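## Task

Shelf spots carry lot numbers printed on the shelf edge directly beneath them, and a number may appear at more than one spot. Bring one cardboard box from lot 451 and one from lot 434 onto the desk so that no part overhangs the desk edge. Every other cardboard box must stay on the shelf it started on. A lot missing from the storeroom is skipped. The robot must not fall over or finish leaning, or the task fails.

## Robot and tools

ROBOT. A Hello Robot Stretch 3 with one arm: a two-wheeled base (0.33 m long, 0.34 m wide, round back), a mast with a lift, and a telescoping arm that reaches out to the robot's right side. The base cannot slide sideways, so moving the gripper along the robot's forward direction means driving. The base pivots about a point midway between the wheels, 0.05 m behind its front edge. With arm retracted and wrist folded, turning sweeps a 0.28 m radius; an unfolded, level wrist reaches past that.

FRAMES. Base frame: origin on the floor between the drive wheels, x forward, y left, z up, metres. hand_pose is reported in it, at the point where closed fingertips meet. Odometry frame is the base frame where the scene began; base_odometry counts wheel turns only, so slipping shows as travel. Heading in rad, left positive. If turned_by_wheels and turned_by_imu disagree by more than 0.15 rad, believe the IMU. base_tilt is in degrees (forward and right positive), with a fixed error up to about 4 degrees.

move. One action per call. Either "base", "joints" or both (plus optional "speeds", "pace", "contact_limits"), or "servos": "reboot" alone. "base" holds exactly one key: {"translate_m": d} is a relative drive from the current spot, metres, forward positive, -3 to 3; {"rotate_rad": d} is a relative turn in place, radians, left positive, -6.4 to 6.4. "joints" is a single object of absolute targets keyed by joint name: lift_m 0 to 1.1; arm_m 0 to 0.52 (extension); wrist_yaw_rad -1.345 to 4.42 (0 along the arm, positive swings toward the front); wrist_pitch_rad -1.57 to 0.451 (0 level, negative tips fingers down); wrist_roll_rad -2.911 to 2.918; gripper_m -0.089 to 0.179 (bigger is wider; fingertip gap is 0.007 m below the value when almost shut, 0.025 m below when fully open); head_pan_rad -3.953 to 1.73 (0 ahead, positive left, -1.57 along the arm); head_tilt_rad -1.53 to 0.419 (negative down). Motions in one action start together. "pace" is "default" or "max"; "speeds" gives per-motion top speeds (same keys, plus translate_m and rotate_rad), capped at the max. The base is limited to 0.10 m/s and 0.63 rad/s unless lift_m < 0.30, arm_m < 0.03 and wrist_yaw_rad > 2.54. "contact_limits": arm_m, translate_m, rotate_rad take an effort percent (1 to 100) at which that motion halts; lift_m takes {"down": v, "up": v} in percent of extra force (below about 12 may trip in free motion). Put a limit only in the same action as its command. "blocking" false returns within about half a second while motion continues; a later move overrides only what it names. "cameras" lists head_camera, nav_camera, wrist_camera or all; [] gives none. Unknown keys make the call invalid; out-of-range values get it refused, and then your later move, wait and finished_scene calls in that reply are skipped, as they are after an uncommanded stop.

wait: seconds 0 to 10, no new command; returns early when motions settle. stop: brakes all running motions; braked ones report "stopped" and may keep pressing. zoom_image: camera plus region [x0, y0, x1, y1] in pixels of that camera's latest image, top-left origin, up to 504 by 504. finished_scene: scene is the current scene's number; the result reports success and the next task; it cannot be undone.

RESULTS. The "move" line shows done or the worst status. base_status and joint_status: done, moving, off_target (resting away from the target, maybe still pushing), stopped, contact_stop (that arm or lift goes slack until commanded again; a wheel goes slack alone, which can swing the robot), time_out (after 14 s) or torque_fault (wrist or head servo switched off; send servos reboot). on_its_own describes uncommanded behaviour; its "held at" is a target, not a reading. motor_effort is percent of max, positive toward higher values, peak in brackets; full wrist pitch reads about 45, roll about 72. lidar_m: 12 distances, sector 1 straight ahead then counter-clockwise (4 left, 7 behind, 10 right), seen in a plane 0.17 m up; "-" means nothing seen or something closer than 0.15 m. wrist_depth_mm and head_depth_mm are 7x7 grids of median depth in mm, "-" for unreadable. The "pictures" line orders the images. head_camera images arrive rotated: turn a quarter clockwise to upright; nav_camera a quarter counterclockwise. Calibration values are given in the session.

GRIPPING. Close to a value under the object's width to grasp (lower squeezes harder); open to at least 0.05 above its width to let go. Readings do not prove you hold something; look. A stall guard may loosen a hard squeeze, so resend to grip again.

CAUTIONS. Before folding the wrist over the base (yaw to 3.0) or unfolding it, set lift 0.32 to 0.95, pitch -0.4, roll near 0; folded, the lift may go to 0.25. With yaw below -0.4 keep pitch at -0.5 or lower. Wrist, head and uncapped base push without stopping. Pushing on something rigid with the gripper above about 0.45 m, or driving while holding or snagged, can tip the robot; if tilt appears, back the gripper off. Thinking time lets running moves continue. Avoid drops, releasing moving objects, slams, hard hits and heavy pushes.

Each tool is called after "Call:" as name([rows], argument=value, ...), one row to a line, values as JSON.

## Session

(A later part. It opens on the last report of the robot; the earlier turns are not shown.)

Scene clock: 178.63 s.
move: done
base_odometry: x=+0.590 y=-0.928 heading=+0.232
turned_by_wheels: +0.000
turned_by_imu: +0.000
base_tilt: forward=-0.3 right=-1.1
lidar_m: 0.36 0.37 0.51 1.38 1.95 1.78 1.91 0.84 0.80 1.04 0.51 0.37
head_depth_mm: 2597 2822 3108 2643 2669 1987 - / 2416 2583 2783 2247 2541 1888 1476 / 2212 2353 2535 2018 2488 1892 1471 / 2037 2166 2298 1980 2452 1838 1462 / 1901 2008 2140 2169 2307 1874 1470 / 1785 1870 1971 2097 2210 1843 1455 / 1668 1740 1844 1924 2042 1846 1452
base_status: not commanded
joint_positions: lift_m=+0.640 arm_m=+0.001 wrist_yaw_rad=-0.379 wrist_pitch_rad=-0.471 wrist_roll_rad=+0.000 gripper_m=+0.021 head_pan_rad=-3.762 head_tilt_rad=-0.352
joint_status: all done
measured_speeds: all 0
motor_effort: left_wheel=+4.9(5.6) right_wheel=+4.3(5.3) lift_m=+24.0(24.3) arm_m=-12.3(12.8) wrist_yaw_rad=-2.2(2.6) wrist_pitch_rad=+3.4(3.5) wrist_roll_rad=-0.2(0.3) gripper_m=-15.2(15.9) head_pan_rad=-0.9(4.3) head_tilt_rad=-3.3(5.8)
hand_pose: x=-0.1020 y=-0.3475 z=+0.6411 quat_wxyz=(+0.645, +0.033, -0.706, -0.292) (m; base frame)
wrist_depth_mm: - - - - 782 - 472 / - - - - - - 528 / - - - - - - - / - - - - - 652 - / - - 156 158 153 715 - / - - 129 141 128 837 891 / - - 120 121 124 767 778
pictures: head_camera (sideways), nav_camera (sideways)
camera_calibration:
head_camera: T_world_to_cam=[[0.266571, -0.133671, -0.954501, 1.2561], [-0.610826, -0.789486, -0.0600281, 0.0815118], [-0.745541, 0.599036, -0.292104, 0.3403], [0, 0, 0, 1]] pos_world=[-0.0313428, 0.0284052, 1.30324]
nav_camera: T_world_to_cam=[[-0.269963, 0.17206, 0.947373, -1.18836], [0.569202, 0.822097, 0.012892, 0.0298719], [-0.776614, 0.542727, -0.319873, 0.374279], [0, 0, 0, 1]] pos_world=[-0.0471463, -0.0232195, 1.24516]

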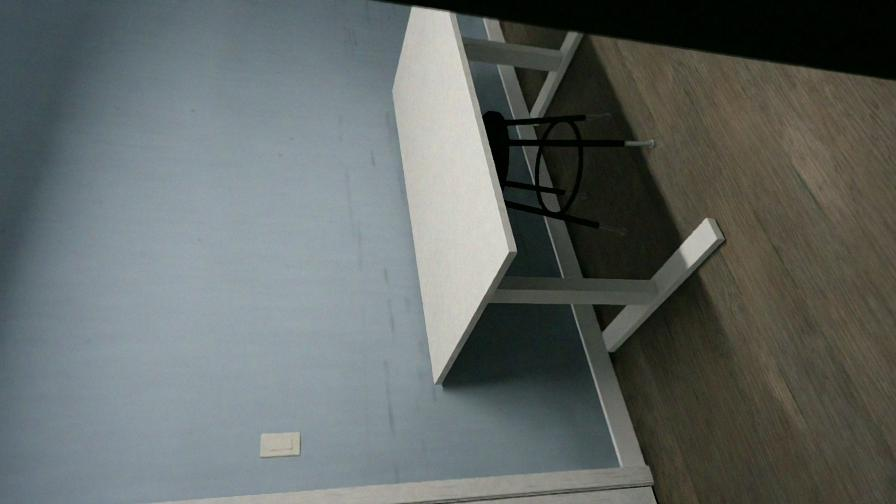

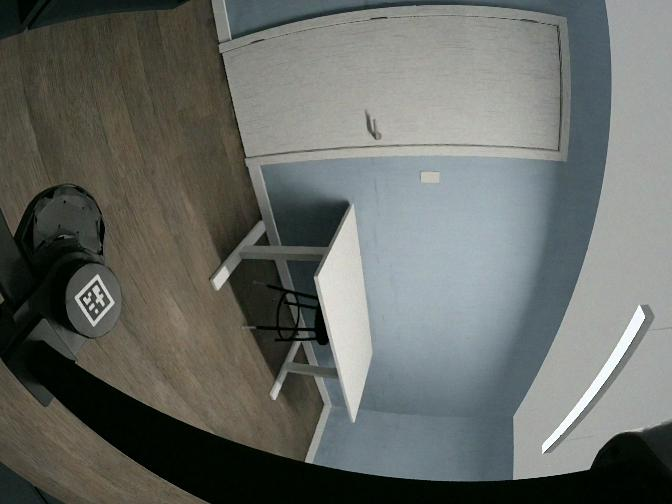

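Call:
move(base={"translate_m":-0.7}, joints={"lift_m":0.85,"head_pan_rad":-1.57,"head_tilt_rad":-0.4}, cameras=[])

Call:
move(base={"rotate_rad":-1.585}, cameras=[])

Call:
move(base={"translate_m":-1.2})

Scene clock: 221.47 s.
move: done
base_odometry: x=-0.091 y=-1.089 heading=+0.232
turned_by_wheels: +0.000
turned_by_imu: +0.000
base_tilt: forward=-0.3 right=-1.3
lidar_m: 1.05 1.09 1.49 3.66 1.26 1.26 1.21 0.98 1.08 0.59 1.08 1.09
head_depth_mm: 556 927 990 956 714 1072 849 / 500 925 991 945 710 1068 843 / 508 922 986 935 701 1058 836 / 518 921 986 921 695 1049 836 / 473 514 550 592 632 699 785 / 485 513 551 588 637 704 779 / 481 907 979 884 674 1035 823
base_status: done
joint_positions: lift_m=+0.850 arm_m=+0.001 wrist_yaw_rad=-0.379 wrist_pitch_rad=-0.471 wrist_roll_rad=+0.000 gripper_m=+0.021 head_pan_rad=-1.570 head_tilt_rad=-0.400
joint_status: all done
measured_speeds: all 0
motor_effort: left_wheel=-8.9(12.5) right_wheel=-2.2(11.2) lift_m=+24.7(34.6) arm_m=-9.9(12.4) wrist_yaw_rad=+0.1(3.2) wrist_pitch_rad=+3.3(3.5) wrist_roll_rad=+0.2(0.3) gripper_m=-15.5(16.2) head_pan_rad=-2.8(5.6) head_tilt_rad=-4.0(7.0)
hand_pose: x=-0.1019 y=-0.3475 z=+0.8510 quat_wxyz=(+0.644, +0.033, -0.706, -0.292) (m; base frame)
wrist_depth_mm: 320 - - - - 908 - / 299 - - - - - - / 325 380 - - - - - / 352 372 - 179 - - - / - 404 153 158 152 - - / - - 129 141 128 - - / - 98 120 121 122 953 -
pictures: none
No camera images: "cameras" was empty.

Scene clock: 225.10 s.
move: done
base_odometry: x=-0.091 y=-1.089 heading=-1.353
turned_by_wheels: -1.585
turned_by_imu: -1.560
base_tilt: forward=-0.3 right=-1.3
lidar_m: 0.59 1.08 1.09 1.05 1.09 1.49 3.66 1.27 1.26 1.21 0.98 1.08
head_depth_mm: 1024 1082 1161 1247 1347 1462 1428 / 1021 1088 1158 1242 1348 1461 1421 / 1017 1078 1156 1236 1337 1449 1412 / 1018 1076 1156 1236 1341 1458 1399 / 1009 1080 1151 1232 1333 1448 1404 / 1013 1071 1149 1236 1333 1449 1394 / 1018 1086 1166 1254 1351 1459 1385
base_status: done
joint_positions: lift_m=+0.850 arm_m=+0.001 wrist_yaw_rad=-0.379 wrist_pitch_rad=-0.471 wrist_roll_rad=+0.000 gripper_m=+0.021 head_pan_rad=-1.570 head_tilt_rad=-0.400
joint_status: not commanded
measured_speeds: all 0
motor_effort: left_wheel=+7.2(12.8) right_wheel=-9.5(13.0) lift_m=+24.3(25.1) arm_m=-12.1(13.7) wrist_yaw_rad=-2.5(3.1) wrist_pitch_rad=+3.3(3.5) wrist_roll_rad=+0.1(0.3) gripper_m=-15.6(15.9) head_pan_rad=-3.1(3.5) head_tilt_rad=-3.3(4.8)
hand_pose: x=-0.1019 y=-0.3475 z=+0.8510 quat_wxyz=(+0.644, +0.033, -0.706, -0.292) (m; base frame)
wrist_depth_mm: - - - - - - - / - - - - - - - / - - - - - - - / - - - - - - - / - - 160 158 158 - - / - - 128 141 128 - - / - 955 128 121 124 966 977
pictures: none
No camera images: "cameras" was empty.

Scene clock: 238.23 s.
move: done
base_odometry: x=-0.351 y=+0.082 heading=-1.352
turned_by_wheels: +0.000
turned_by_imu: +0.000
base_tilt: forward=-0.3 right=-1.2
lidar_m: 1.78 1.49 1.09 1.05 1.09 1.48 2.50 1.31 0.65 0.80 1.28 1.72
head_depth_mm: 1041 1109 1182 1265 1120 816 645 / 1039 1103 1181 1266 1110 810 641 / 1033 1104 1182 1271 1096 806 636 / 1033 1097 1174 1258 1090 802 634 / 1030 1104 1176 1261 1083 794 631 / 1035 1093 1169 1259 1067 790 629 / 1030 1094 1170 1251 1330 785 625
base_status: done
joint_positions: lift_m=+0.850 arm_m=+0.001 wrist_yaw_rad=-0.379 wrist_pitch_rad=-0.471 wrist_roll_rad=+0.000 gripper_m=+0.021 head_pan_rad=-1.570 head_tilt_rad=-0.400
joint_status: not commanded
measured_speeds: all 0
motor_effort: left_wheel=-3.1(10.2) right_wheel=-7.2(15.0) lift_m=+26.3(26.3) arm_m=-5.1(12.6) wrist_yaw_rad=-2.7(3.7) wrist_pitch_rad=+3.2(3.5) wrist_roll_rad=-0.1(0.3) gripper_m=-15.4(16.4) head_pan_rad=-1.5(3.2) head_tilt_rad=-1.0(3.8)
hand_pose: x=-0.1019 y=-0.3475 z=+0.8510 quat_wxyz=(+0.644, +0.033, -0.706, -0.292) (m; base frame)
wrist_depth_mm: - - - - - - - / - - - - - - - / - - - - - - - / - - - 174 - - - / - - 153 158 153 - - / - - 129 141 128 - - / - 98 127 121 124 953 967
pictures: head_camera (sideways), nav_camera (sideways), wrist_camera
camera_calibration:
head_camera: T_world_to_cam=[[-0.0465679, 0.340412, -0.939123, 1.23787], [0.997502, -0.0341446, -0.0618393, 0.0740128], [-0.0531168, -0.939656, -0.337971, 0.395799], [0, 0, 0, 1]] pos_world=[0.00484076, -0.0469436, 1.30086]
nav_camera: T_world_to_cam=[[0.0173006, -0.365153, 0.930787, -1.16843], [-0.999792, -0.0163698, 0.0121613, 0.0404808], [0.010796, -0.930804, -0.36536, 0.428678], [0, 0, 0, 1]] pos_world=[0.0560588, -0.0269771, 1.24369]
wrist_camera: T_world_to_cam=[[-0.94124, 0.336626, -0.0273793, 0.050966], [0.229874, 0.579136, -0.78215, 0.922853], [-0.247436, -0.742485, -0.622488, 0.412699], [0, 0, 0, 1]] pos_world=[-0.0620523, -0.245191, 0.980105]

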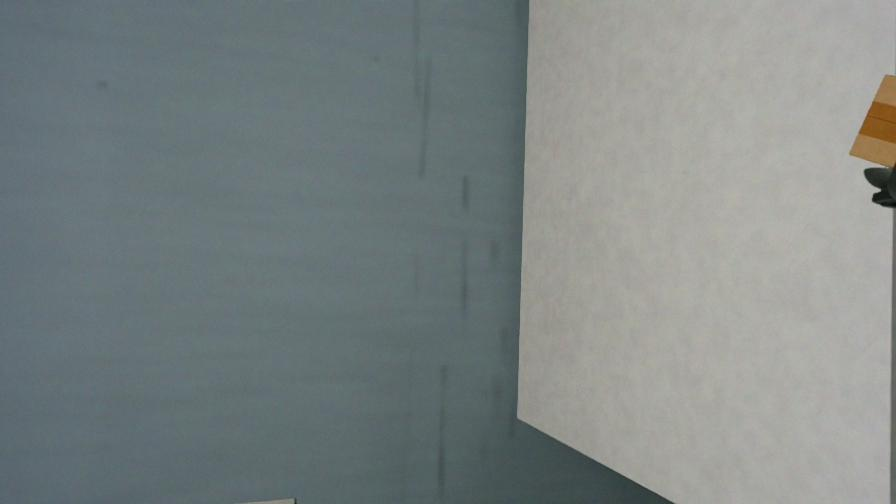

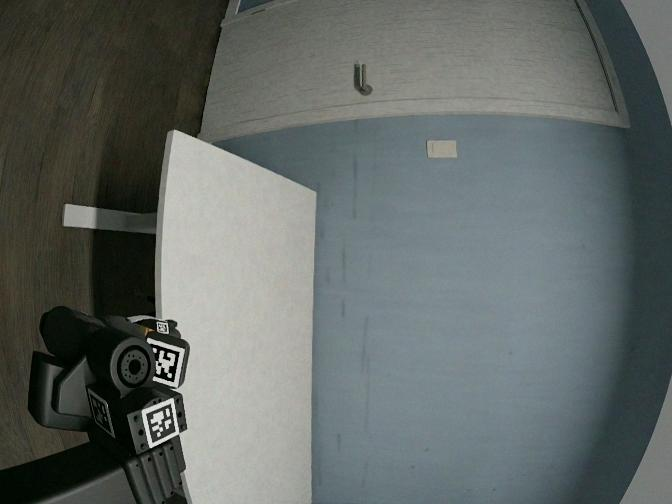

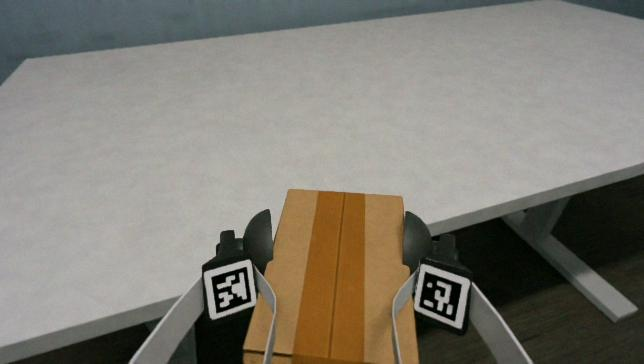

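Call:
move(joints={"arm_m":0.38}, speeds={"arm_m":0.25}, cameras=[])

Call:
move(joints={"lift_m":0.77}, contact_limits={"lift_m":{"down":14}}, cameras=["wrist_camera"])

Call:
move(joints={"lift_m":0.68}, speeds={"lift_m":0.04}, contact_limits={"lift_m":{"down":14}}, cameras=["wrist_camera","head_camera"])

Scene clock: 255.57 s.
move: done
base_odometry: x=-0.351 y=+0.082 heading=-1.352
turned_by_wheels: +0.000
turned_by_imu: +0.000
base_tilt: forward=-0.4 right=-1.3
lidar_m: 1.78 1.49 1.09 1.05 1.09 1.48 2.49 1.30 0.65 0.80 1.28 1.72
head_depth_mm: 1040 1103 1180 1274 1117 359 - / 1038 1105 1175 1270 479 343 605 / 1035 1105 1178 1254 507 775 637 / 1039 1096 1180 1260 535 769 633 / 1034 1097 1176 1263 1074 795 631 / 1034 1101 1169 1254 1070 791 628 / 1028 1096 1168 1254 1323 788 626
base_status: not commanded
joint_positions: lift_m=+0.850 arm_m=+0.380 wrist_yaw_rad=-0.379 wrist_pitch_rad=-0.471 wrist_roll_rad=+0.000 gripper_m=+0.021 head_pan_rad=-1.570 head_tilt_rad=-0.400
joint_status: all done
measured_speeds: all 0
motor_effort: left_wheel=-3.2(3.9) right_wheel=-8.3(8.8) lift_m=+26.6(27.0) arm_m=+13.3(15.5) wrist_yaw_rad=-1.0(3.0) wrist_pitch_rad=+3.4(3.6) wrist_roll_rad=+0.1(0.3) gripper_m=-15.6(16.2) head_pan_rad=-1.8(2.4) head_tilt_rad=-0.2(1.1)
hand_pose: x=-0.1019 y=-0.7269 z=+0.8510 quat_wxyz=(+0.644, +0.033, -0.706, -0.292) (m; base frame)
wrist_depth_mm: - - - - - - - / - - - - - - - / - - - - - - - / - - - 174 - - - / - - 153 158 153 - - / - - 128 141 128 - - / - - 120 121 122 105 -
pictures: none
No camera images: "cameras" was empty.

Scene clock: 257.13 s.
move: done
base_odometry: x=-0.351 y=+0.082 heading=-1.352
turned_by_wheels: +0.000
turned_by_imu: +0.000
base_tilt: forward=-0.4 right=-1.2
lidar_m: 1.78 1.49 1.09 1.05 1.08 1.48 2.49 1.31 0.65 0.80 1.28 1.72
head_depth_mm: 1037 1107 1183 1270 1121 817 624 / 1037 1101 1179 1271 1108 459 358 / 1035 1106 1179 1264 1095 542 637 / 1038 1099 1175 1262 1087 562 633 / 1030 1093 1174 1260 1080 795 630 / 1033 1093 1172 1262 1070 794 627 / 1028 1096 1168 1255 1323 790 625
base_status: not commanded
joint_positions: lift_m=+0.770 arm_m=+0.380 wrist_yaw_rad=-0.379 wrist_pitch_rad=-0.471 wrist_roll_rad=+0.000 gripper_m=+0.021 head_pan_rad=-1.570 head_tilt_rad=-0.400
joint_status: all done
measured_speeds: all 0
motor_effort: left_wheel=-3.3(3.9) right_wheel=-8.1(9.2) lift_m=+24.1(26.4) arm_m=+9.8(13.1) wrist_yaw_rad=-1.2(3.0) wrist_pitch_rad=+3.4(3.5) wrist_roll_rad=-0.1(0.3) gripper_m=-15.6(16.1) head_pan_rad=-1.1(1.9) head_tilt_rad=+0.0(1.0)
contact_limits: lift_m down 14 (down: maximum 72; up: maximum 65)
hand_pose: x=-0.1019 y=-0.7269 z=+0.7710 quat_wxyz=(+0.644, +0.033, -0.706, -0.292) (m; base frame)
wrist_depth_mm: - - - - - - - / - - - - - - - / - - - - - - - / - - - 174 - - - / - - 153 158 153 - - / - - 128 141 128 - - / - - 120 121 122 105 -
pictures: wrist_camera
camera_calibration:
wrist_camera: T_world_to_cam=[[-0.941224, 0.33667, -0.0273806, 0.176521], [0.229936, 0.579227, -0.782065, 1.07999], [-0.247438, -0.742394, -0.622595, 0.0813543], [0, 0, 0, 1]] pos_world=[-0.0620523, -0.624591, 0.900105]

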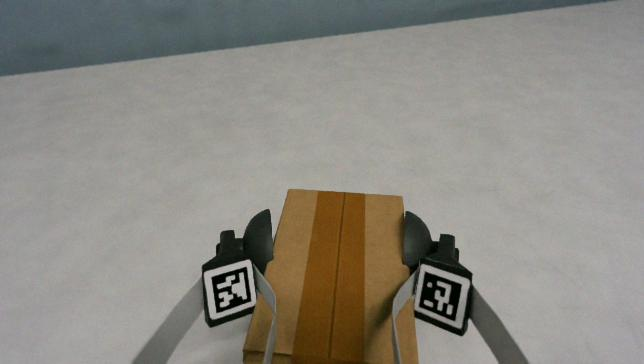

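Scene clock: 259.73 s.
move: contact_stop
base_odometry: x=-0.351 y=+0.082 heading=-1.353
turned_by_wheels: +0.000
turned_by_imu: +0.004
base_tilt: forward=-0.3 right=-1.3
lidar_m: 1.78 1.49 1.09 1.05 1.09 1.49 2.49 1.31 0.65 0.80 1.28 1.72
head_depth_mm: 1039 1103 1176 1270 1120 813 643 / 1035 1100 1176 1271 1107 756 379 / 1034 1104 1177 1264 1103 543 635 / 1034 1099 1175 1266 1091 565 634 / 1028 1094 1174 1263 1076 797 632 / 1026 1105 1178 1254 1070 791 626 / 1030 1099 1168 1259 1328 786 625
base_status: not commanded
joint_positions: lift_m=+0.733 arm_m=+0.380 wrist_yaw_rad=-0.387 wrist_pitch_rad=-0.351 wrist_roll_rad=-0.001 gripper_m=+0.021 head_pan_rad=-1.570 head_tilt_rad=-0.400
joint_status: lift_m contact_stop (moved -0.037 of -0.090)
measured_speeds: translate_m=+0.000 rotate_rad=+0.000 lift_m=+0.004 arm_m=+0.000 wrist_yaw_rad=+0.000 wrist_pitch_rad=-0.024 wrist_roll_rad=+0.000 head_pan_rad=+0.000 head_tilt_rad=+0.000
on_its_own: lift_m is slack since a contact_stop (your +0.680 is given up); wrist_pitch_rad is at rest, and its effort (-18.5) is outside its rest range (-8 to +12)
motor_effort: left_wheel=-1.8(3.6) right_wheel=-2.2(8.7) lift_m=+22.8(24.8) arm_m=+5.7(10.9) wrist_yaw_rad=+5.1(7.0) wrist_pitch_rad=-18.5(24.6) wrist_roll_rad=+0.2(0.7) gripper_m=-15.7(16.0) head_pan_rad=-1.1(2.0) head_tilt_rad=+0.8(1.5)
contact_limits: lift_m down 14 (down: maximum 72; up: maximum 65)
hand_pose: x=-0.1092 y=-0.7400 z=+0.7608 quat_wxyz=(+0.660, -0.012, -0.706, -0.256) (m; base frame)
wrist_depth_mm: - - - - - - - / - - - - - - - / - - - - - - - / - - - - - - - / - - 152 164 155 - - / - - 128 141 128 - - / - - 116 117 120 106 -
pictures: head_camera (sideways), wrist_camera
camera_calibration:
head_camera: T_world_to_cam=[[-0.0465679, 0.340412, -0.939123, 1.23787], [0.997502, -0.0341446, -0.0618393, 0.0740128], [-0.0531168, -0.939656, -0.337971, 0.395799], [0, 0, 0, 1]] pos_world=[0.00484076, -0.0469436, 1.30086]
wrist_camera: T_world_to_cam=[[-0.939725, 0.341234, -0.0218129, 0.173127], [0.196644, 0.487146, -0.850893, 1.06192], [-0.279728, -0.803895, -0.524886, -0.0599177], [0, 0, 0, 1]] pos_world=[-0.0628902, -0.624557, 0.875911]

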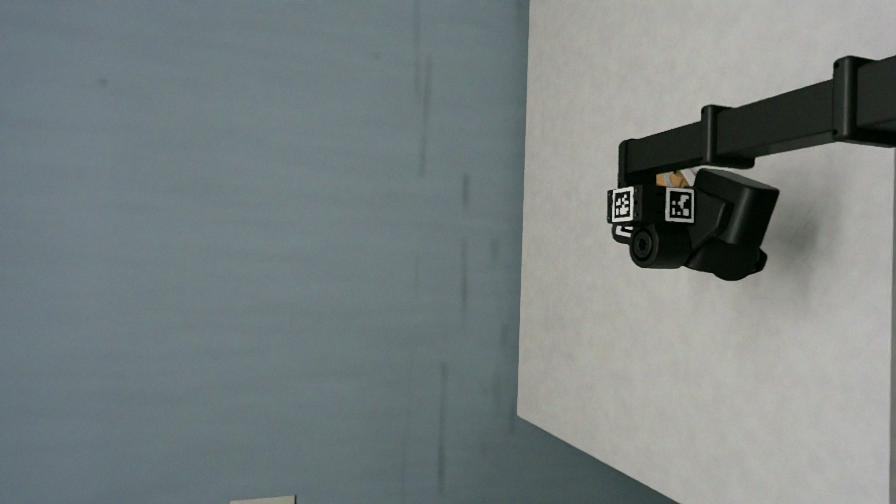

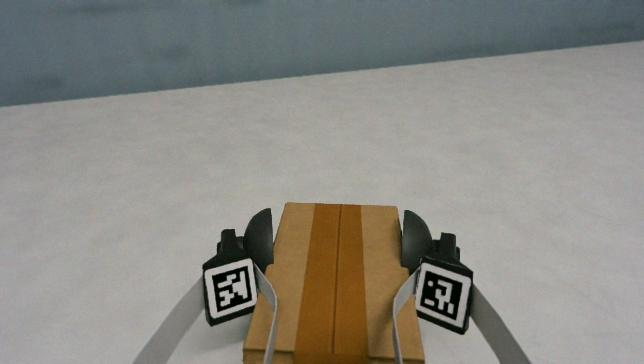

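Call:
move(joints={"lift_m":0.741}, cameras=[])

Call:
move(joints={"gripper_m":0.179}, cameras=["wrist_camera"])

Call:
move(joints={"lift_m":0.86,"wrist_pitch_rad":-0.45}, cameras=["wrist_camera"])

Call:
move(joints={"arm_m":0.0,"head_pan_rad":1.2,"head_tilt_rad":-0.2}, pace="max", cameras=["nav_camera","wrist_camera"])

Scene clock: 269.67 s.
move: done
base_odometry: x=-0.351 y=+0.082 heading=-1.353
turned_by_wheels: +0.000
turned_by_imu: +0.000
base_tilt: forward=-0.4 right=-1.2
lidar_m: 1.78 1.49 1.08 1.05 1.08 1.49 2.50 1.30 0.65 0.80 1.28 1.72
head_depth_mm: 1041 1102 1187 1266 1117 816 645 / 1037 1105 1176 1267 1109 730 371 / 1034 1105 1178 1264 1100 540 636 / 1035 1103 1176 1265 1093 568 635 / 1037 1096 1178 1263 1079 795 630 / 1032 1097 1173 1259 1069 791 628 / 1028 1102 1169 1255 1333 786 626
base_status: not commanded
joint_positions: lift_m=+0.741 arm_m=+0.380 wrist_yaw_rad=-0.385 wrist_pitch_rad=-0.392 wrist_roll_rad=-0.001 gripper_m=+0.021 head_pan_rad=-1.570 head_tilt_rad=-0.400
joint_status: all done
measured_speeds: all 0
on_its_own: wrist_pitch_rad is at rest, and its effort (-11.1) is outside its rest range (-8 to +12)
motor_effort: left_wheel=-1.3(2.0) right_wheel=-1.5(1.9) lift_m=+13.6(23.7) arm_m=-3.9(11.4) wrist_yaw_rad=+4.0(4.7) wrist_pitch_rad=-11.1(11.5) wrist_roll_rad=+0.4(0.6) gripper_m=-15.6(15.8) head_pan_rad=-0.4(0.9) head_tilt_rad=+2.6(3.0)
hand_pose: x=-0.1070 y=-0.7358 z=+0.7596 quat_wxyz=(+0.655, +0.003, -0.706, -0.268) (m; base frame)
wrist_depth_mm: - - - - - - - / - - - - - - - / - - - - - - - / - - - - - - - / - - 152 161 150 - - / - - 129 141 128 - - / - - 116 118 121 105 -
pictures: none
No camera images: "cameras" was empty.

Scene clock: 271.80 s.
move: done
base_odometry: x=-0.351 y=+0.082 heading=-1.353
turned_by_wheels: +0.000
turned_by_imu: +0.000
base_tilt: forward=-0.3 right=-1.2
lidar_m: 1.78 1.49 1.09 1.05 1.09 1.49 2.50 1.31 0.64 0.80 1.28 1.73
head_depth_mm: 1042 1108 1182 1265 1117 818 645 / 1039 1101 1174 1265 1103 731 371 / 1034 1106 1178 1260 1101 539 636 / 1037 1100 1172 1261 1085 567 634 / 1031 1102 1175 1263 1076 794 632 / 1032 1099 1168 1262 1070 791 628 / 1028 1095 1170 1257 1327 787 625
base_status: not commanded
joint_positions: lift_m=+0.741 arm_m=+0.380 wrist_yaw_rad=-0.383 wrist_pitch_rad=-0.461 wrist_roll_rad=-0.002 gripper_m=+0.179 head_pan_rad=-1.570 head_tilt_rad=-0.400
joint_status: all done
measured_speeds: all 0
motor_effort: left_wheel=-1.4(2.2) right_wheel=-1.2(2.0) lift_m=+30.7(31.8) arm_m=+12.3(13.8) wrist_yaw_rad=+1.9(5.3) wrist_pitch_rad=+1.7(11.4) wrist_roll_rad=+0.5(0.9) gripper_m=+0.7(84.3) head_pan_rad=+0.1(1.0) head_tilt_rad=+2.9(3.2)
hand_pose: x=-0.1032 y=-0.7278 z=+0.7440 quat_wxyz=(+0.646, +0.028, -0.706, -0.290) (m; base frame)
wrist_depth_mm: - - - - - - - / - - - - - - - / - - - - - - - / - - - 162 161 - - / - 142 - 136 136 - - / - 126 118 121 117 - - / - - 120 117 111 - 105
pictures: wrist_camera
camera_calibration:
wrist_camera: T_world_to_cam=[[-0.940292, 0.339429, -0.0252727, 0.17542], [0.227716, 0.572157, -0.787897, 1.05868], [-0.252976, -0.746608, -0.615288, 0.0545014], [0, 0, 0, 1]] pos_world=[-0.062344, -0.624583, 0.872098]

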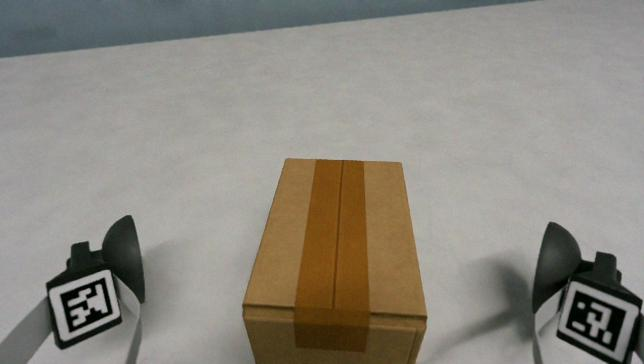

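Scene clock: 273.70 s.
move: done
base_odometry: x=-0.351 y=+0.082 heading=-1.353
turned_by_wheels: +0.000
turned_by_imu: +0.000
base_tilt: forward=-0.2 right=-1.1
lidar_m: 1.78 1.49 1.09 1.05 1.09 1.49 2.49 1.31 0.64 0.80 1.28 1.72
head_depth_mm: 1036 1100 1178 1269 1117 327 - / 1038 1104 1180 1274 434 339 621 / 1031 1104 1178 1250 506 777 638 / 1033 1099 1170 1268 530 772 636 / 1040 1100 1172 1258 1084 796 631 / 1034 1101 1178 1260 1072 791 626 / 1031 1095 1166 1252 1334 788 625
base_status: not commanded
joint_positions: lift_m=+0.860 arm_m=+0.380 wrist_yaw_rad=-0.383 wrist_pitch_rad=-0.462 wrist_roll_rad=-0.002 gripper_m=+0.179 head_pan_rad=-1.570 head_tilt_rad=-0.400
joint_status: all done
measured_speeds: all 0
motor_effort: left_wheel=-1.8(2.2) right_wheel=-1.2(2.3) lift_m=+28.8(33.8) arm_m=+10.5(12.6) wrist_yaw_rad=+1.8(3.2) wrist_pitch_rad=+1.8(4.0) wrist_roll_rad=+0.5(0.9) gripper_m=+1.3(1.3) head_pan_rad=-0.2(0.8) head_tilt_rad=+3.2(3.5)
hand_pose: x=-0.1032 y=-0.7277 z=+0.8629 quat_wxyz=(+0.646, +0.029, -0.706, -0.290) (m; base frame)
wrist_depth_mm: - - - - - - - / - - - - - - - / - - - - - - - / - - - - - - - / - 142 - - - - - / - 126 - - - - - / - - - 226 - - 105
pictures: wrist_camera
camera_calibration:
wrist_camera: T_world_to_cam=[[-0.940271, 0.339489, -0.0252619, 0.178453], [0.227928, 0.572688, -0.78745, 1.15226], [-0.252864, -0.746174, -0.61586, 0.128504], [0, 0, 0, 1]] pos_world=[-0.0623443, -0.624583, 0.990998]

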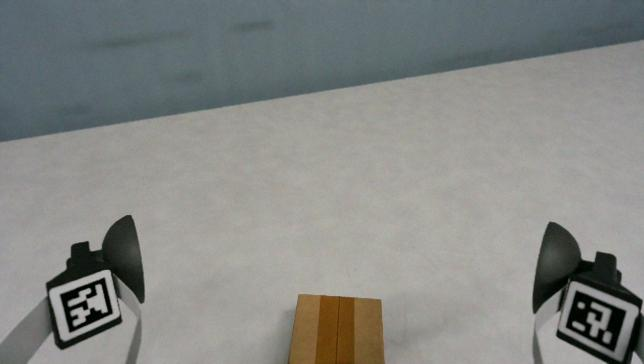

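Scene clock: 276.23 s.
move: done
base_odometry: x=-0.351 y=+0.082 heading=-1.353
turned_by_wheels: +0.000
turned_by_imu: +0.000
base_tilt: forward=-0.3 right=-1.2
lidar_m: 1.78 1.49 1.09 1.05 1.09 1.49 2.49 1.31 0.65 0.80 1.28 1.73
head_depth_mm: 1166 1186 1231 1280 1330 1377 1429 / 1098 1133 1171 1206 1260 1301 1348 / 1045 1079 1109 1150 1195 1236 1281 / 1003 1042 1072 1106 1132 1171 1215 / 967 989 1019 1043 1080 1119 1160 / 925 953 976 1005 1034 1063 1098 / 892 913 935 964 995 1020 1052
base_status: not commanded
joint_positions: lift_m=+0.860 arm_m=+0.001 wrist_yaw_rad=-0.382 wrist_pitch_rad=-0.464 wrist_roll_rad=-0.002 gripper_m=+0.179 head_pan_rad=+1.208 head_tilt_rad=-0.195
joint_status: all done
measured_speeds: translate_m=+0.000 rotate_rad=+0.000 lift_m=+0.000 arm_m=+0.000 wrist_yaw_rad=+0.000 wrist_pitch_rad=+0.000 wrist_roll_rad=+0.000 head_pan_rad=-0.024 head_tilt_rad=+0.000
motor_effort: left_wheel=-1.9(2.5) right_wheel=-1.6(2.3) lift_m=+28.1(28.2) arm_m=-12.6(14.9) wrist_yaw_rad=+1.9(2.9) wrist_pitch_rad=+2.1(2.1) wrist_roll_rad=+0.4(0.9) gripper_m=+0.9(1.1) head_pan_rad=-2.7(5.5) head_tilt_rad=-1.5(10.7)
hand_pose: x=-0.1030 y=-0.3481 z=+0.8626 quat_wxyz=(+0.646, +0.029, -0.706, -0.291) (m; base frame)
wrist_depth_mm: - - - - - - - / - - - - - - - / - - 479 - - - - / - - - - - - - / - 142 - - - - - / - 126 - - - - - / - 967 - - - 979 105
pictures: nav_camera (sideways), wrist_camera
camera_calibration:
nav_camera: T_world_to_cam=[[0.0436452, 0.163166, 0.985633, -1.24024], [0.939342, -0.342648, 0.0151282, 0.0247881], [0.340193, 0.925186, -0.168224, 0.17007], [0, 0, 0, 1]] pos_world=[-0.0270106, 0.0535129, 1.25066]
wrist_camera: T_world_to_cam=[[-0.940424, 0.339057, -0.0253655, 0.0496353], [0.228084, 0.573777, -0.786611, 0.934354], [-0.252152, -0.745533, -0.616927, 0.412799], [0, 0, 0, 1]] pos_world=[-0.0623453, -0.245185, 0.990899]

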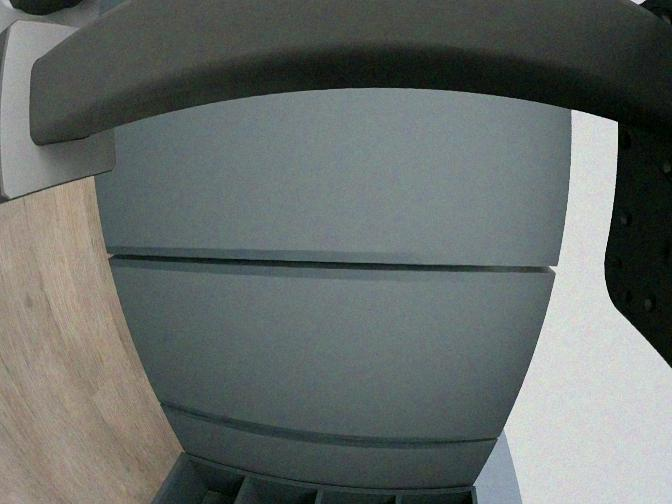

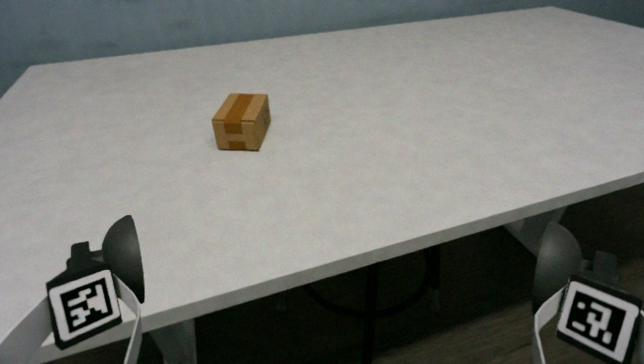

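Call:
move(joints={"wrist_yaw_rad":3.0,"wrist_pitch_rad":-0.4,"wrist_roll_rad":0,"gripper_m":0.037}, pace="max", cameras=[])

Call:
move(joints={"lift_m":0.28}, pace="max", cameras=[])

Call:
move(base={"translate_m":-1.75}, joints={"head_pan_rad":1.2,"head_tilt_rad":-0.3}, pace="max", cameras=["nav_camera"])

Call:
move(base={"rotate_rad":1.585}, joints={"head_pan_rad":-0.5,"head_tilt_rad":-0.3}, pace="max", cameras=["nav_camera"])

Scene clock: 303.63 s.
move: done
base_odometry: x=-0.351 y=+0.082 heading=-1.353
turned_by_wheels: +0.000
turned_by_imu: +0.000
base_tilt: forward=-0.2 right=-1.2
lidar_m: 1.78 1.49 1.09 1.05 1.09 1.49 2.49 1.31 0.65 0.80 1.28 1.73
head_depth_mm: 1162 1191 1242 1293 1345 1390 1457 / 1105 1136 1179 1223 1265 1317 1367 / 1053 1082 1120 1158 1198 1240 1293 / 1014 1040 1069 1097 1143 1177 1225 / 961 988 1021 1054 1085 1119 1159 / 925 952 978 1004 1039 1069 1105 / 891 911 937 966 988 1020 1059
base_status: not commanded
joint_positions: lift_m=+0.860 arm_m=+0.001 wrist_yaw_rad=+2.997 wrist_pitch_rad=-0.420 wrist_roll_rad=-0.002 gripper_m=+0.037 head_pan_rad=+1.200 head_tilt_rad=-0.200
joint_status: all done
measured_speeds: all 0
motor_effort: left_wheel=-1.6(2.1) right_wheel=-1.2(2.1) lift_m=+28.6(31.1) arm_m=-8.9(13.2) wrist_yaw_rad=+2.4(6.7) wrist_pitch_rad=+3.3(5.3) wrist_roll_rad=+0.5(1.8) gripper_m=+0.8(84.8) head_pan_rad=-3.2(3.9) head_tilt_rad=-2.3(3.6)
hand_pose: x=+0.0111 y=+0.0762 z=+0.8722 quat_wxyz=(+0.197, +0.699, +0.098, +0.680) (m; base frame)
wrist_depth_mm: - 137 - - - - - / - 148 - - - - - / - 162 - - - - - / - 187 - - - - - / - - 206 - - - - / - - 128 - 129 - - / - - 264 - - - -
pictures: none
No camera images: "cameras" was empty.

Scene clock: 308.30 s.
move: done
base_odometry: x=-0.351 y=+0.082 heading=-1.353
turned_by_wheels: +0.000
turned_by_imu: +0.000
base_tilt: forward=-0.4 right=-1.1
lidar_m: 1.78 1.49 1.09 1.05 1.09 1.49 2.50 1.31 0.65 0.80 1.28 1.73
head_depth_mm: 1176 1196 1237 1288 1335 1396 1453 / 1109 1139 1175 1214 1269 1320 1366 / 1054 1084 1120 1161 1199 1244 1295 / 1010 1040 1071 1102 1140 1180 1226 / 958 989 1019 1055 1081 1126 1160 / 924 948 980 1002 1039 1074 1108 / 888 911 939 965 993 1021 1055
base_status: not commanded
joint_positions: lift_m=+0.280 arm_m=+0.001 wrist_yaw_rad=+2.997 wrist_pitch_rad=-0.419 wrist_roll_rad=-0.002 gripper_m=+0.037 head_pan_rad=+1.200 head_tilt_rad=-0.200
joint_status: all done
measured_speeds: all 0
motor_effort: left_wheel=-1.6(2.2) right_wheel=-1.2(2.4) lift_m=+25.0(26.3) arm_m=-0.3(9.2) wrist_yaw_rad=+2.8(3.4) wrist_pitch_rad=+3.0(3.2) wrist_roll_rad=+0.8(0.9) gripper_m=+0.2(1.0) head_pan_rad=-2.6(3.8) head_tilt_rad=-2.2(3.8)
hand_pose: x=+0.0111 y=+0.0764 z=+0.2925 quat_wxyz=(+0.197, +0.699, +0.097, +0.680) (m; base frame)
wrist_depth_mm: - 137 - - - - - / - 147 - - - - - / 926 162 852 899 881 884 861 / 724 187 656 705 693 689 693 / 599 579 207 562 561 574 577 / 505 504 129 299 129 493 491 / 278 280 258 268 422 431 428
pictures: none
No camera images: "cameras" was empty.

Scene clock: 315.53 s.
move: done
base_odometry: x=-0.730 y=+1.791 heading=-1.352
turned_by_wheels: +0.000
turned_by_imu: -0.002
base_tilt: forward=-0.3 right=-1.1
lidar_m: 3.48 1.49 1.09 1.08 1.08 0.79 0.76 0.79 1.08 1.23 1.02 1.56
head_depth_mm: 1104 1167 1233 1322 1418 1510 1559 / 1061 1113 1181 1252 1325 1417 1484 / 1010 1058 1119 1184 1259 1335 1419 / 968 1016 1066 1125 1193 1266 1345 / 928 975 1021 1069 1134 1196 1273 / 1163 1241 1335 1443 2398 1818 1466 / 2066 2191 2277 2388 2489 1971 1520
base_status: done
joint_positions: lift_m=+0.280 arm_m=+0.001 wrist_yaw_rad=+2.997 wrist_pitch_rad=-0.419 wrist_roll_rad=-0.002 gripper_m=+0.037 head_pan_rad=+1.200 head_tilt_rad=-0.300
joint_status: all done
measured_speeds: all 0
motor_effort: left_wheel=-2.4(11.6) right_wheel=-8.1(17.3) lift_m=+28.3(30.7) arm_m=+12.4(13.1) wrist_yaw_rad=+2.1(3.4) wrist_pitch_rad=+2.9(3.2) wrist_roll_rad=+0.7(0.9) gripper_m=+0.2(0.9) head_pan_rad=-2.3(4.4) head_tilt_rad=+5.2(6.1)
hand_pose: x=+0.0110 y=+0.0764 z=+0.2925 quat_wxyz=(+0.197, +0.699, +0.097, +0.680) (m; base frame)
wrist_depth_mm: - 137 - - - - - / - 148 - - - - - / 906 162 856 885 884 872 869 / 731 187 655 703 702 702 688 / 601 563 206 566 567 576 575 / 511 504 129 299 129 490 494 / 280 279 257 267 424 428 428
pictures: nav_camera (sideways)
camera_calibration:
nav_camera: T_world_to_cam=[[0.0820401, 0.257888, 0.962685, -1.21052], [0.936987, -0.349096, 0.0136673, 0.026667], [0.339594, 0.900903, -0.270278, 0.302897], [0, 0, 0, 1]] pos_world=[-0.0285377, 0.0486072, 1.24685]

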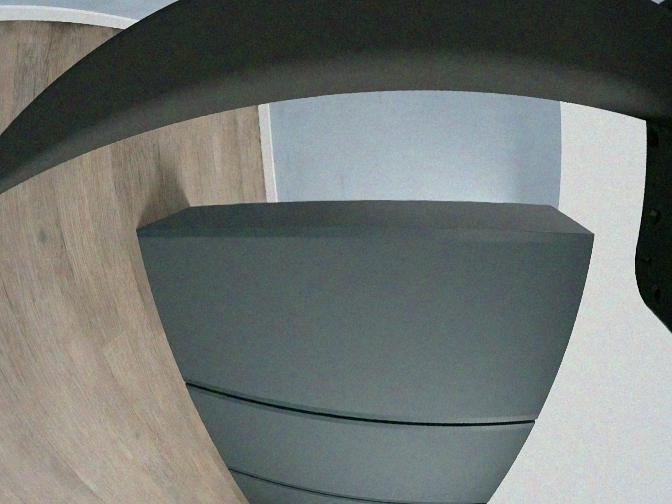

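Scene clock: 317.67 s.
move: done
base_odometry: x=-0.730 y=+1.791 heading=+0.232
turned_by_wheels: +1.585
turned_by_imu: +1.554
base_tilt: forward=-0.1 right=-1.2
lidar_m: 1.08 1.09 0.79 0.76 0.79 1.07 1.24 1.02 1.38 3.50 1.49 1.09
head_depth_mm: 1261 1335 1427 1534 1643 1781 1564 / 1172 1233 1323 1398 1506 1607 1561 / 1095 1161 1222 1291 1375 1474 1507 / 1031 1086 1140 1199 1278 1346 1422 / 967 1016 1067 1125 1187 1262 1329 / 919 960 1002 1054 1110 1173 1241 / 908 984 1083 1180 1308 1455 1433
base_status: done
joint_positions: lift_m=+0.280 arm_m=+0.001 wrist_yaw_rad=+2.997 wrist_pitch_rad=-0.419 wrist_roll_rad=-0.002 gripper_m=+0.037 head_pan_rad=-0.508 head_tilt_rad=-0.299
joint_status: all done
measured_speeds: translate_m=+0.000 rotate_rad=+0.000 lift_m=+0.000 arm_m=+0.000 wrist_yaw_rad=+0.000 wrist_pitch_rad=+0.000 wrist_roll_rad=+0.000 head_pan_rad=+0.024 head_tilt_rad=+0.000
motor_effort: left_wheel=-6.2(15.9) right_wheel=+8.1(13.8) lift_m=+29.7(31.4) arm_m=+0.7(13.0) wrist_yaw_rad=+1.3(3.4) wrist_pitch_rad=+3.1(3.2) wrist_roll_rad=+0.4(0.8) gripper_m=+0.2(1.0) head_pan_rad=+3.0(5.8) head_tilt_rad=+4.4(8.2)
hand_pose: x=+0.0110 y=+0.0764 z=+0.2925 quat_wxyz=(+0.197, +0.699, +0.097, +0.680) (m; base frame)
wrist_depth_mm: - 137 - - - - - / - 148 - - - - - / - 162 192 846 829 844 872 / 731 188 650 710 706 699 692 / 594 570 207 566 560 575 576 / 506 504 129 298 129 493 494 / 278 280 258 269 421 432 428
pictures: nav_camera (sideways)
camera_calibration:
nav_camera: T_world_to_cam=[[0.243882, -0.116345, 0.962801, -1.21164], [-0.474044, -0.880395, 0.0136905, 0.035248], [0.846052, -0.459749, -0.269865, 0.299285], [0, 0, 0, 1]] pos_world=[0.0589959, 0.0276596, 1.24685]

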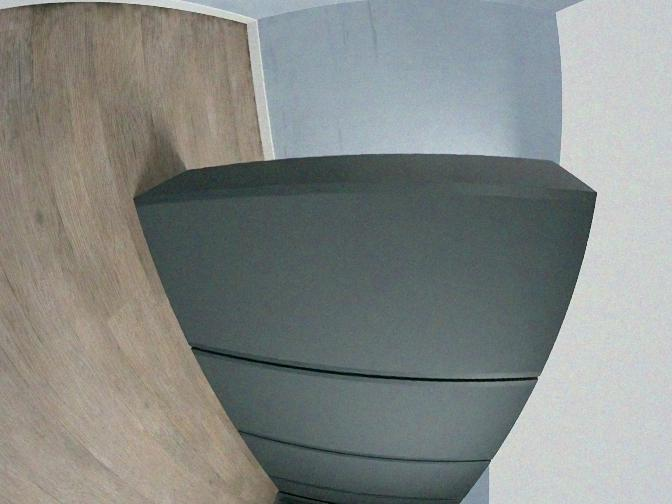

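Call:
move(base={"rotate_rad":0.16}, pace="max", cameras=[])

Call:
move(base={"translate_m":1.8}, joints={"head_pan_rad":-1.6,"head_tilt_rad":-0.3}, contact_limits={"translate_m":40}, pace="max", cameras=["nav_camera","head_camera"])

Call:
zoom_image(camera="head_camera", region=[300, 0, 804, 504])

Scene clock: 346.37 s.
move: done
base_odometry: x=-0.730 y=+1.791 heading=+0.392
turned_by_wheels: +0.160
turned_by_imu: +0.156
base_tilt: forward=-0.3 right=-1.2
lidar_m: 1.90 0.95 0.76 0.76 0.83 1.24 1.24 1.02 1.37 2.63 1.31 1.08
head_depth_mm: 1075 1137 1201 1273 1370 1467 1512 / 1035 1084 1152 1216 1287 1385 1458 / 985 1039 1092 1158 1231 1308 1393 / 949 998 1045 1105 1173 1239 1325 / 937 976 1025 1080 1135 1202 1276 / 2102 2191 2343 2437 2509 1897 1525 / 2090 2185 2256 2380 2461 1972 1509
base_status: done
joint_positions: lift_m=+0.280 arm_m=+0.001 wrist_yaw_rad=+2.997 wrist_pitch_rad=-0.419 wrist_roll_rad=-0.002 gripper_m=+0.037 head_pan_rad=-0.500 head_tilt_rad=-0.299
joint_status: not commanded
measured_speeds: all 0
motor_effort: left_wheel=-7.1(14.0) right_wheel=+8.9(13.1) lift_m=+25.8(26.9) arm_m=-12.2(13.0) wrist_yaw_rad=+2.9(2.9) wrist_pitch_rad=+3.1(3.1) wrist_roll_rad=+0.7(0.8) gripper_m=+0.1(1.1) head_pan_rad=+3.1(3.7) head_tilt_rad=+2.9(3.5)
hand_pose: x=+0.0110 y=+0.0764 z=+0.2925 quat_wxyz=(+0.197, +0.699, +0.097, +0.680) (m; base frame)
wrist_depth_mm: - 137 - - - - - / - 148 - - - - - / 869 162 193 853 842 826 828 / 724 187 658 696 705 691 691 / 600 571 206 570 564 578 574 / 508 503 129 299 129 495 491 / 278 280 257 269 422 432 427
pictures: none
No camera images: "cameras" was empty.

Scene clock: 353.80 s.
move: done
base_odometry: x=+0.933 y=+2.478 heading=+0.392
turned_by_wheels: +0.000
turned_by_imu: +0.001
base_tilt: forward=-0.4 right=-1.3
lidar_m: 0.75 0.61 0.49 0.49 0.54 0.83 2.72 0.66 0.59 1.86 0.93 0.75
head_depth_mm: 1303 1232 1295 1327 1423 1221 1038 / 3008 2946 2230 2322 2207 1795 1522 / 3058 3853 - - 2910 2031 1547 / 3122 3895 - - 2916 2012 1537 / 2683 3090 3274 3441 2876 1989 1532 / 2024 2106 2157 2222 2307 1976 1527 / 1535 1569 1621 1659 1706 1750 1520
base_status: done
joint_positions: lift_m=+0.280 arm_m=+0.001 wrist_yaw_rad=+2.997 wrist_pitch_rad=-0.419 wrist_roll_rad=-0.002 gripper_m=+0.037 head_pan_rad=-1.600 head_tilt_rad=-0.299
joint_status: all done
measured_speeds: all 0
motor_effort: left_wheel=-0.2(12.9) right_wheel=+8.1(13.9) lift_m=+24.9(25.8) arm_m=-6.5(12.3) wrist_yaw_rad=+2.1(3.1) wrist_pitch_rad=+3.1(3.2) wrist_roll_rad=+0.6(1.0) gripper_m=+0.2(0.9) head_pan_rad=+3.1(6.4) head_tilt_rad=-0.2(7.6)
contact_limits: translate_m 40 (maximum 100)
hand_pose: x=+0.0110 y=+0.0764 z=+0.2925 quat_wxyz=(+0.197, +0.699, +0.097, +0.680) (m; base frame)
wrist_depth_mm: 514 137 498 493 487 482 471 / 565 148 540 534 525 523 512 / 618 162 581 587 585 575 563 / - 183 189 - - - - / 594 567 206 568 567 576 573 / 507 508 129 299 129 497 492 / 280 279 256 267 420 431 427
pictures: head_camera (sideways), nav_camera (sideways)
camera_calibration:
head_camera: T_world_to_cam=[[-0.0392004, 0.245515, -0.9686, 1.27637], [0.995875, -0.0697854, -0.057993, 0.0690888], [-0.0818322, -0.966878, -0.241766, 0.270679], [0, 0, 0, 1]] pos_world=[0.00338092, -0.0468337, 1.30574]
nav_camera: T_world_to_cam=[[0.00922846, -0.270062, 0.962799, -1.2102], [-0.9998, 0.0146059, 0.01368, 0.0384212], [-0.017757, -0.962732, -0.269873, 0.304598], [0, 0, 0, 1]] pos_world=[0.0549905, -0.034143, 1.24685]

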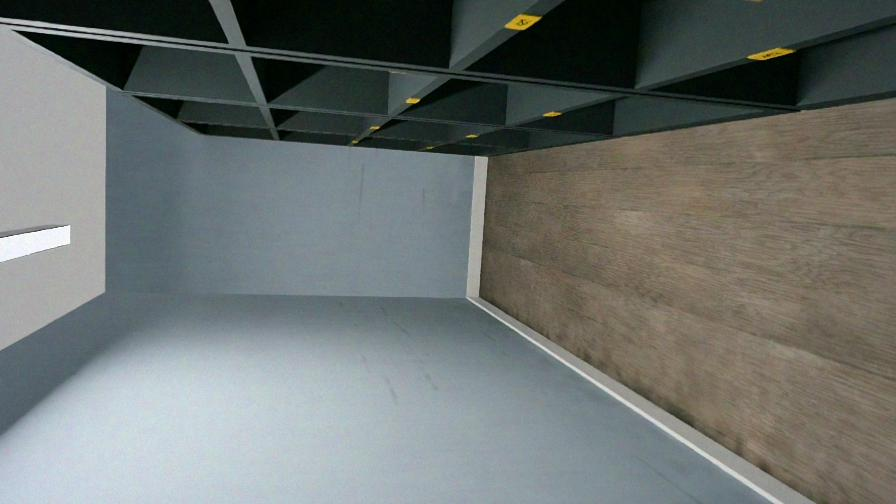

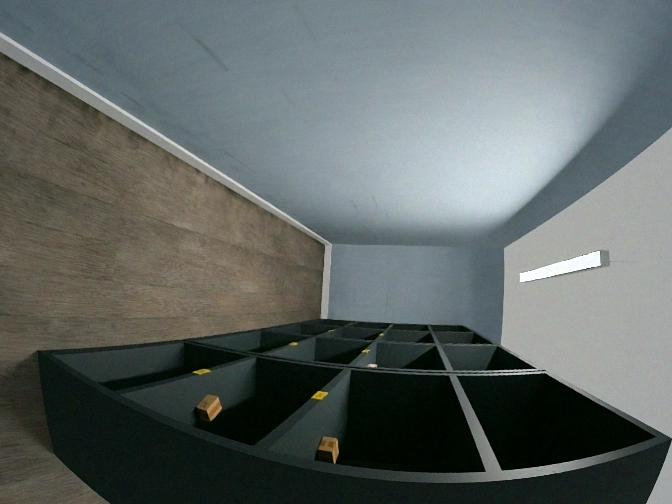

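Scaled by 1.000.

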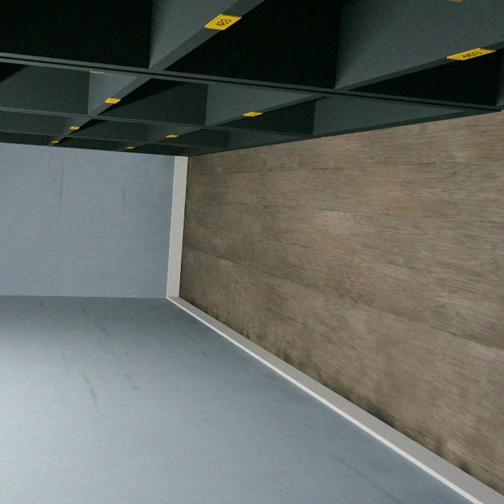

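Call:
move(base={"translate_m":0.29}, pace="max", cameras=[])

Call:
move(base={"rotate_rad":-1.735}, joints={"head_pan_rad":-1.0,"head_tilt_rad":-0.4}, pace="max", cameras=["head_camera","nav_camera"])

Call:
zoom_image(camera="head_camera", region=[300, 0, 804, 504])

Scene clock: 372.93 s.
move: done
base_odometry: x=+1.201 y=+2.589 heading=+0.392
turned_by_wheels: +0.000
turned_by_imu: +0.000
base_tilt: forward=-0.4 right=-1.2
lidar_m: 0.46 0.51 0.45 0.45 0.49 0.76 2.97 0.79 1.55 1.15 0.58 0.46
head_depth_mm: 3005 2987 2364 2318 2403 2005 1569 / 3054 3799 - - 2937 2028 1558 / 3087 3876 - - 2938 2026 1551 / 2910 3706 - - 2880 2002 1545 / 1832 1922 2009 2139 2254 1928 1535 / 1255 1286 1333 1383 1438 1504 1435 / 946 972 995 1021 1050 1082 1118
base_status: done
joint_positions: lift_m=+0.280 arm_m=+0.001 wrist_yaw_rad=+2.998 wrist_pitch_rad=-0.419 wrist_roll_rad=-0.002 gripper_m=+0.037 head_pan_rad=-1.600 head_tilt_rad=-0.299
joint_status: not commanded
measured_speeds: all 0
motor_effort: left_wheel=-0.5(9.7) right_wheel=+3.5(16.8) lift_m=+25.7(26.3) arm_m=-3.0(4.7) wrist_yaw_rad=+1.2(3.2) wrist_pitch_rad=+3.0(3.2) wrist_roll_rad=+0.4(0.8) gripper_m=+0.1(1.0) head_pan_rad=+2.3(3.2) head_tilt_rad=-2.3(2.9)
hand_pose: x=+0.0110 y=+0.0764 z=+0.2925 quat_wxyz=(+0.197, +0.699, +0.097, +0.680) (m; base frame)
wrist_depth_mm: 473 137 454 458 447 441 436 / 520 148 492 495 484 477 478 / 567 163 527 544 537 527 520 / - 179 189 - 569 566 553 / 604 571 206 548 545 577 557 / 506 504 129 299 129 493 490 / 279 278 257 269 424 434 427
pictures: none
No camera images: "cameras" was empty.

Scene clock: 375.17 s.
move: done
base_odometry: x=+1.201 y=+2.589 heading=-1.343
turned_by_wheels: -1.735
turned_by_imu: -1.701
base_tilt: forward=-0.3 right=-1.2
lidar_m: 1.73 0.65 0.48 0.46 0.48 0.46 0.45 0.47 0.64 1.81 0.80 0.79
head_depth_mm: 2786 2889 3068 3209 2475 1801 1423 / 2914 3065 3228 3284 2436 1791 1418 / 3078 3359 3402 3526 2410 1775 1414 / 858 922 991 1094 1188 1320 1359 / 742 790 847 906 977 1066 1162 / 655 694 738 792 862 933 1042 / 767 1312 1423 1034 1385 1112 1301
base_status: done
joint_positions: lift_m=+0.280 arm_m=+0.001 wrist_yaw_rad=+2.998 wrist_pitch_rad=-0.419 wrist_roll_rad=-0.002 gripper_m=+0.037 head_pan_rad=-0.997 head_tilt_rad=-0.402
joint_status: all done
measured_speeds: all 0
motor_effort: left_wheel=+5.2(15.2) right_wheel=-11.0(14.5) lift_m=+25.8(26.7) arm_m=-12.5(13.4) wrist_yaw_rad=+1.9(3.1) wrist_pitch_rad=+3.0(3.1) wrist_roll_rad=+0.7(0.9) gripper_m=+0.3(0.8) head_pan_rad=-2.8(4.8) head_tilt_rad=-0.9(6.3)
hand_pose: x=+0.0110 y=+0.0764 z=+0.2925 quat_wxyz=(+0.197, +0.699, +0.097, +0.680) (m; base frame)
wrist_depth_mm: 434 137 456 464 476 491 501 / 472 147 492 509 524 524 534 / 518 162 522 540 - - - / 552 178 189 - - - 642 / 582 552 205 571 562 577 575 / 504 508 129 298 129 495 496 / 280 281 257 268 421 436 427
pictures: head_camera (sideways), nav_camera (sideways)
camera_calibration:
head_camera: T_world_to_cam=[[-0.224634, 0.262207, -0.938503, 1.23822], [0.856478, 0.512467, -0.0618237, 0.0749052], [0.464741, -0.817695, -0.339692, 0.394917], [0, 0, 0, 1]] pos_world=[0.0304583, -0.0401357, 1.30086]
nav_camera: T_world_to_cam=[[0.213524, -0.298809, 0.930119, -1.16879], [-0.831087, -0.556009, 0.0121661, 0.0393775], [0.513519, -0.775607, -0.367058, 0.427843], [0, 0, 0, 1]] pos_world=[0.0625849, 0.0044869, 1.24368]

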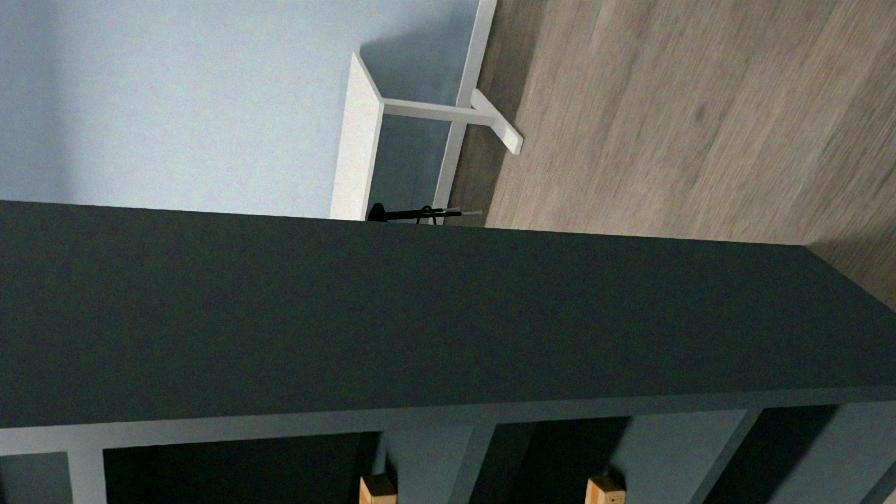

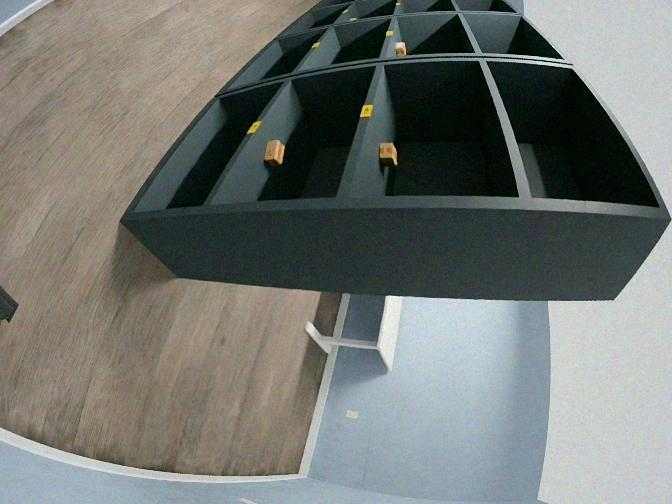

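Scaled by 1.000.

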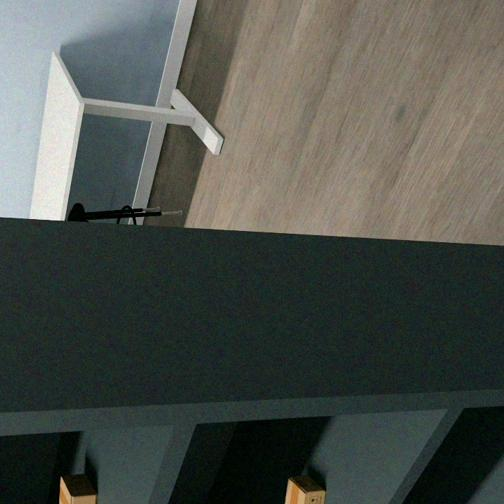

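Read the labels ahead: pan toward the fronts.

Call:
move(joints={"head_pan_rad":-0.5,"head_tilt_rad":-0.35}, pace="max", cameras=["head_camera"])

Call:
zoom_image(camera="head_camera", region=[400, 80, 700, 380])

Call:
zoom_image(camera="head_camera", region=[380, 80, 540, 240])

Scene clock: 385.70 s.
move: done
base_odometry: x=+1.201 y=+2.589 heading=-1.343
turned_by_wheels: +0.000
turned_by_imu: +0.000
base_tilt: forward=-0.4 right=-1.3
lidar_m: 1.73 0.65 0.48 0.46 0.48 0.46 0.45 0.47 0.64 1.81 0.80 0.79
head_depth_mm: 642 675 722 783 856 942 1042 / 1323 985 1403 852 821 876 946 / 1455 1398 1618 1187 1577 1166 1344 / 1380 1438 1547 1501 1558 1649 1390 / 1326 1388 1483 1563 1660 1752 1461 / 2049 2170 2280 2376 2412 1849 1457 / 3256 2878 3116 3252 2533 1847 1443
base_status: not commanded
joint_positions: lift_m=+0.280 arm_m=+0.001 wrist_yaw_rad=+2.998 wrist_pitch_rad=-0.419 wrist_roll_rad=-0.002 gripper_m=+0.037 head_pan_rad=-0.491 head_tilt_rad=-0.351
joint_status: all done
measured_speeds: all 0
motor_effort: left_wheel=+6.1(6.1) right_wheel=-10.2(11.0) lift_m=+27.2(27.9) arm_m=-12.5(12.9) wrist_yaw_rad=+0.5(2.8) wrist_pitch_rad=+3.0(3.1) wrist_roll_rad=+0.7(0.8) gripper_m=+0.6(0.9) head_pan_rad=+1.8(4.7) head_tilt_rad=+5.2(7.7)
hand_pose: x=+0.0110 y=+0.0764 z=+0.2925 quat_wxyz=(+0.197, +0.699, +0.097, +0.680) (m; base frame)
wrist_depth_mm: 437 137 451 465 479 491 504 / 476 148 490 507 518 532 538 / 523 162 522 545 - - - / 559 178 188 - - - 641 / 575 552 206 565 565 579 568 / 507 509 128 300 128 496 490 / 280 278 255 268 426 432 427
pictures: head_camera (sideways)
camera_calibration:
head_camera: T_world_to_cam=[[-0.2805, 0.0976849, -0.95487, 1.25997], [0.504074, 0.861578, -0.0599346, 0.0746037], [0.816841, -0.498137, -0.290913, 0.329187], [0, 0, 0, 1]] pos_world=[0.0469233, -0.0233768, 1.30335]

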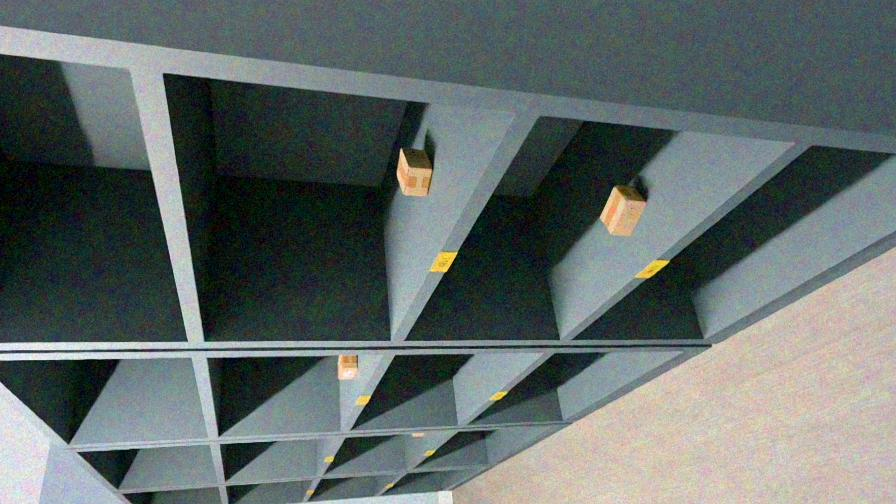

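Scaled by 1.680 from the camera's 896x504 image, which has a finer 1280x720 frame.

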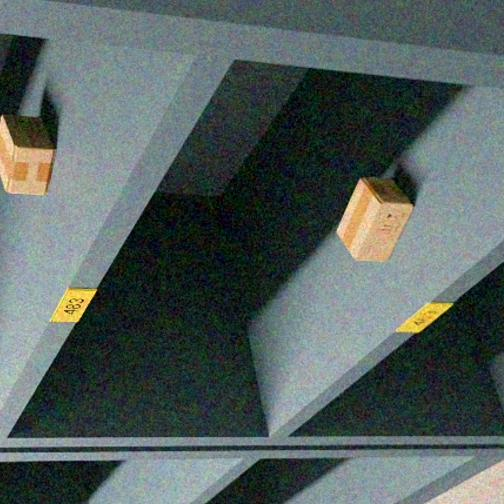

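Scaled by 3.150 from the camera's 896x504 image, which has a finer 1280x720 frame.

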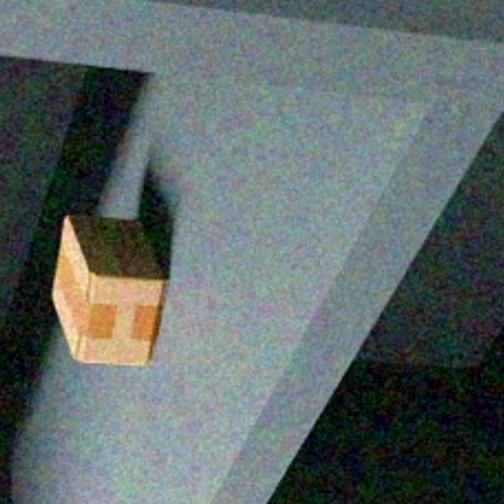

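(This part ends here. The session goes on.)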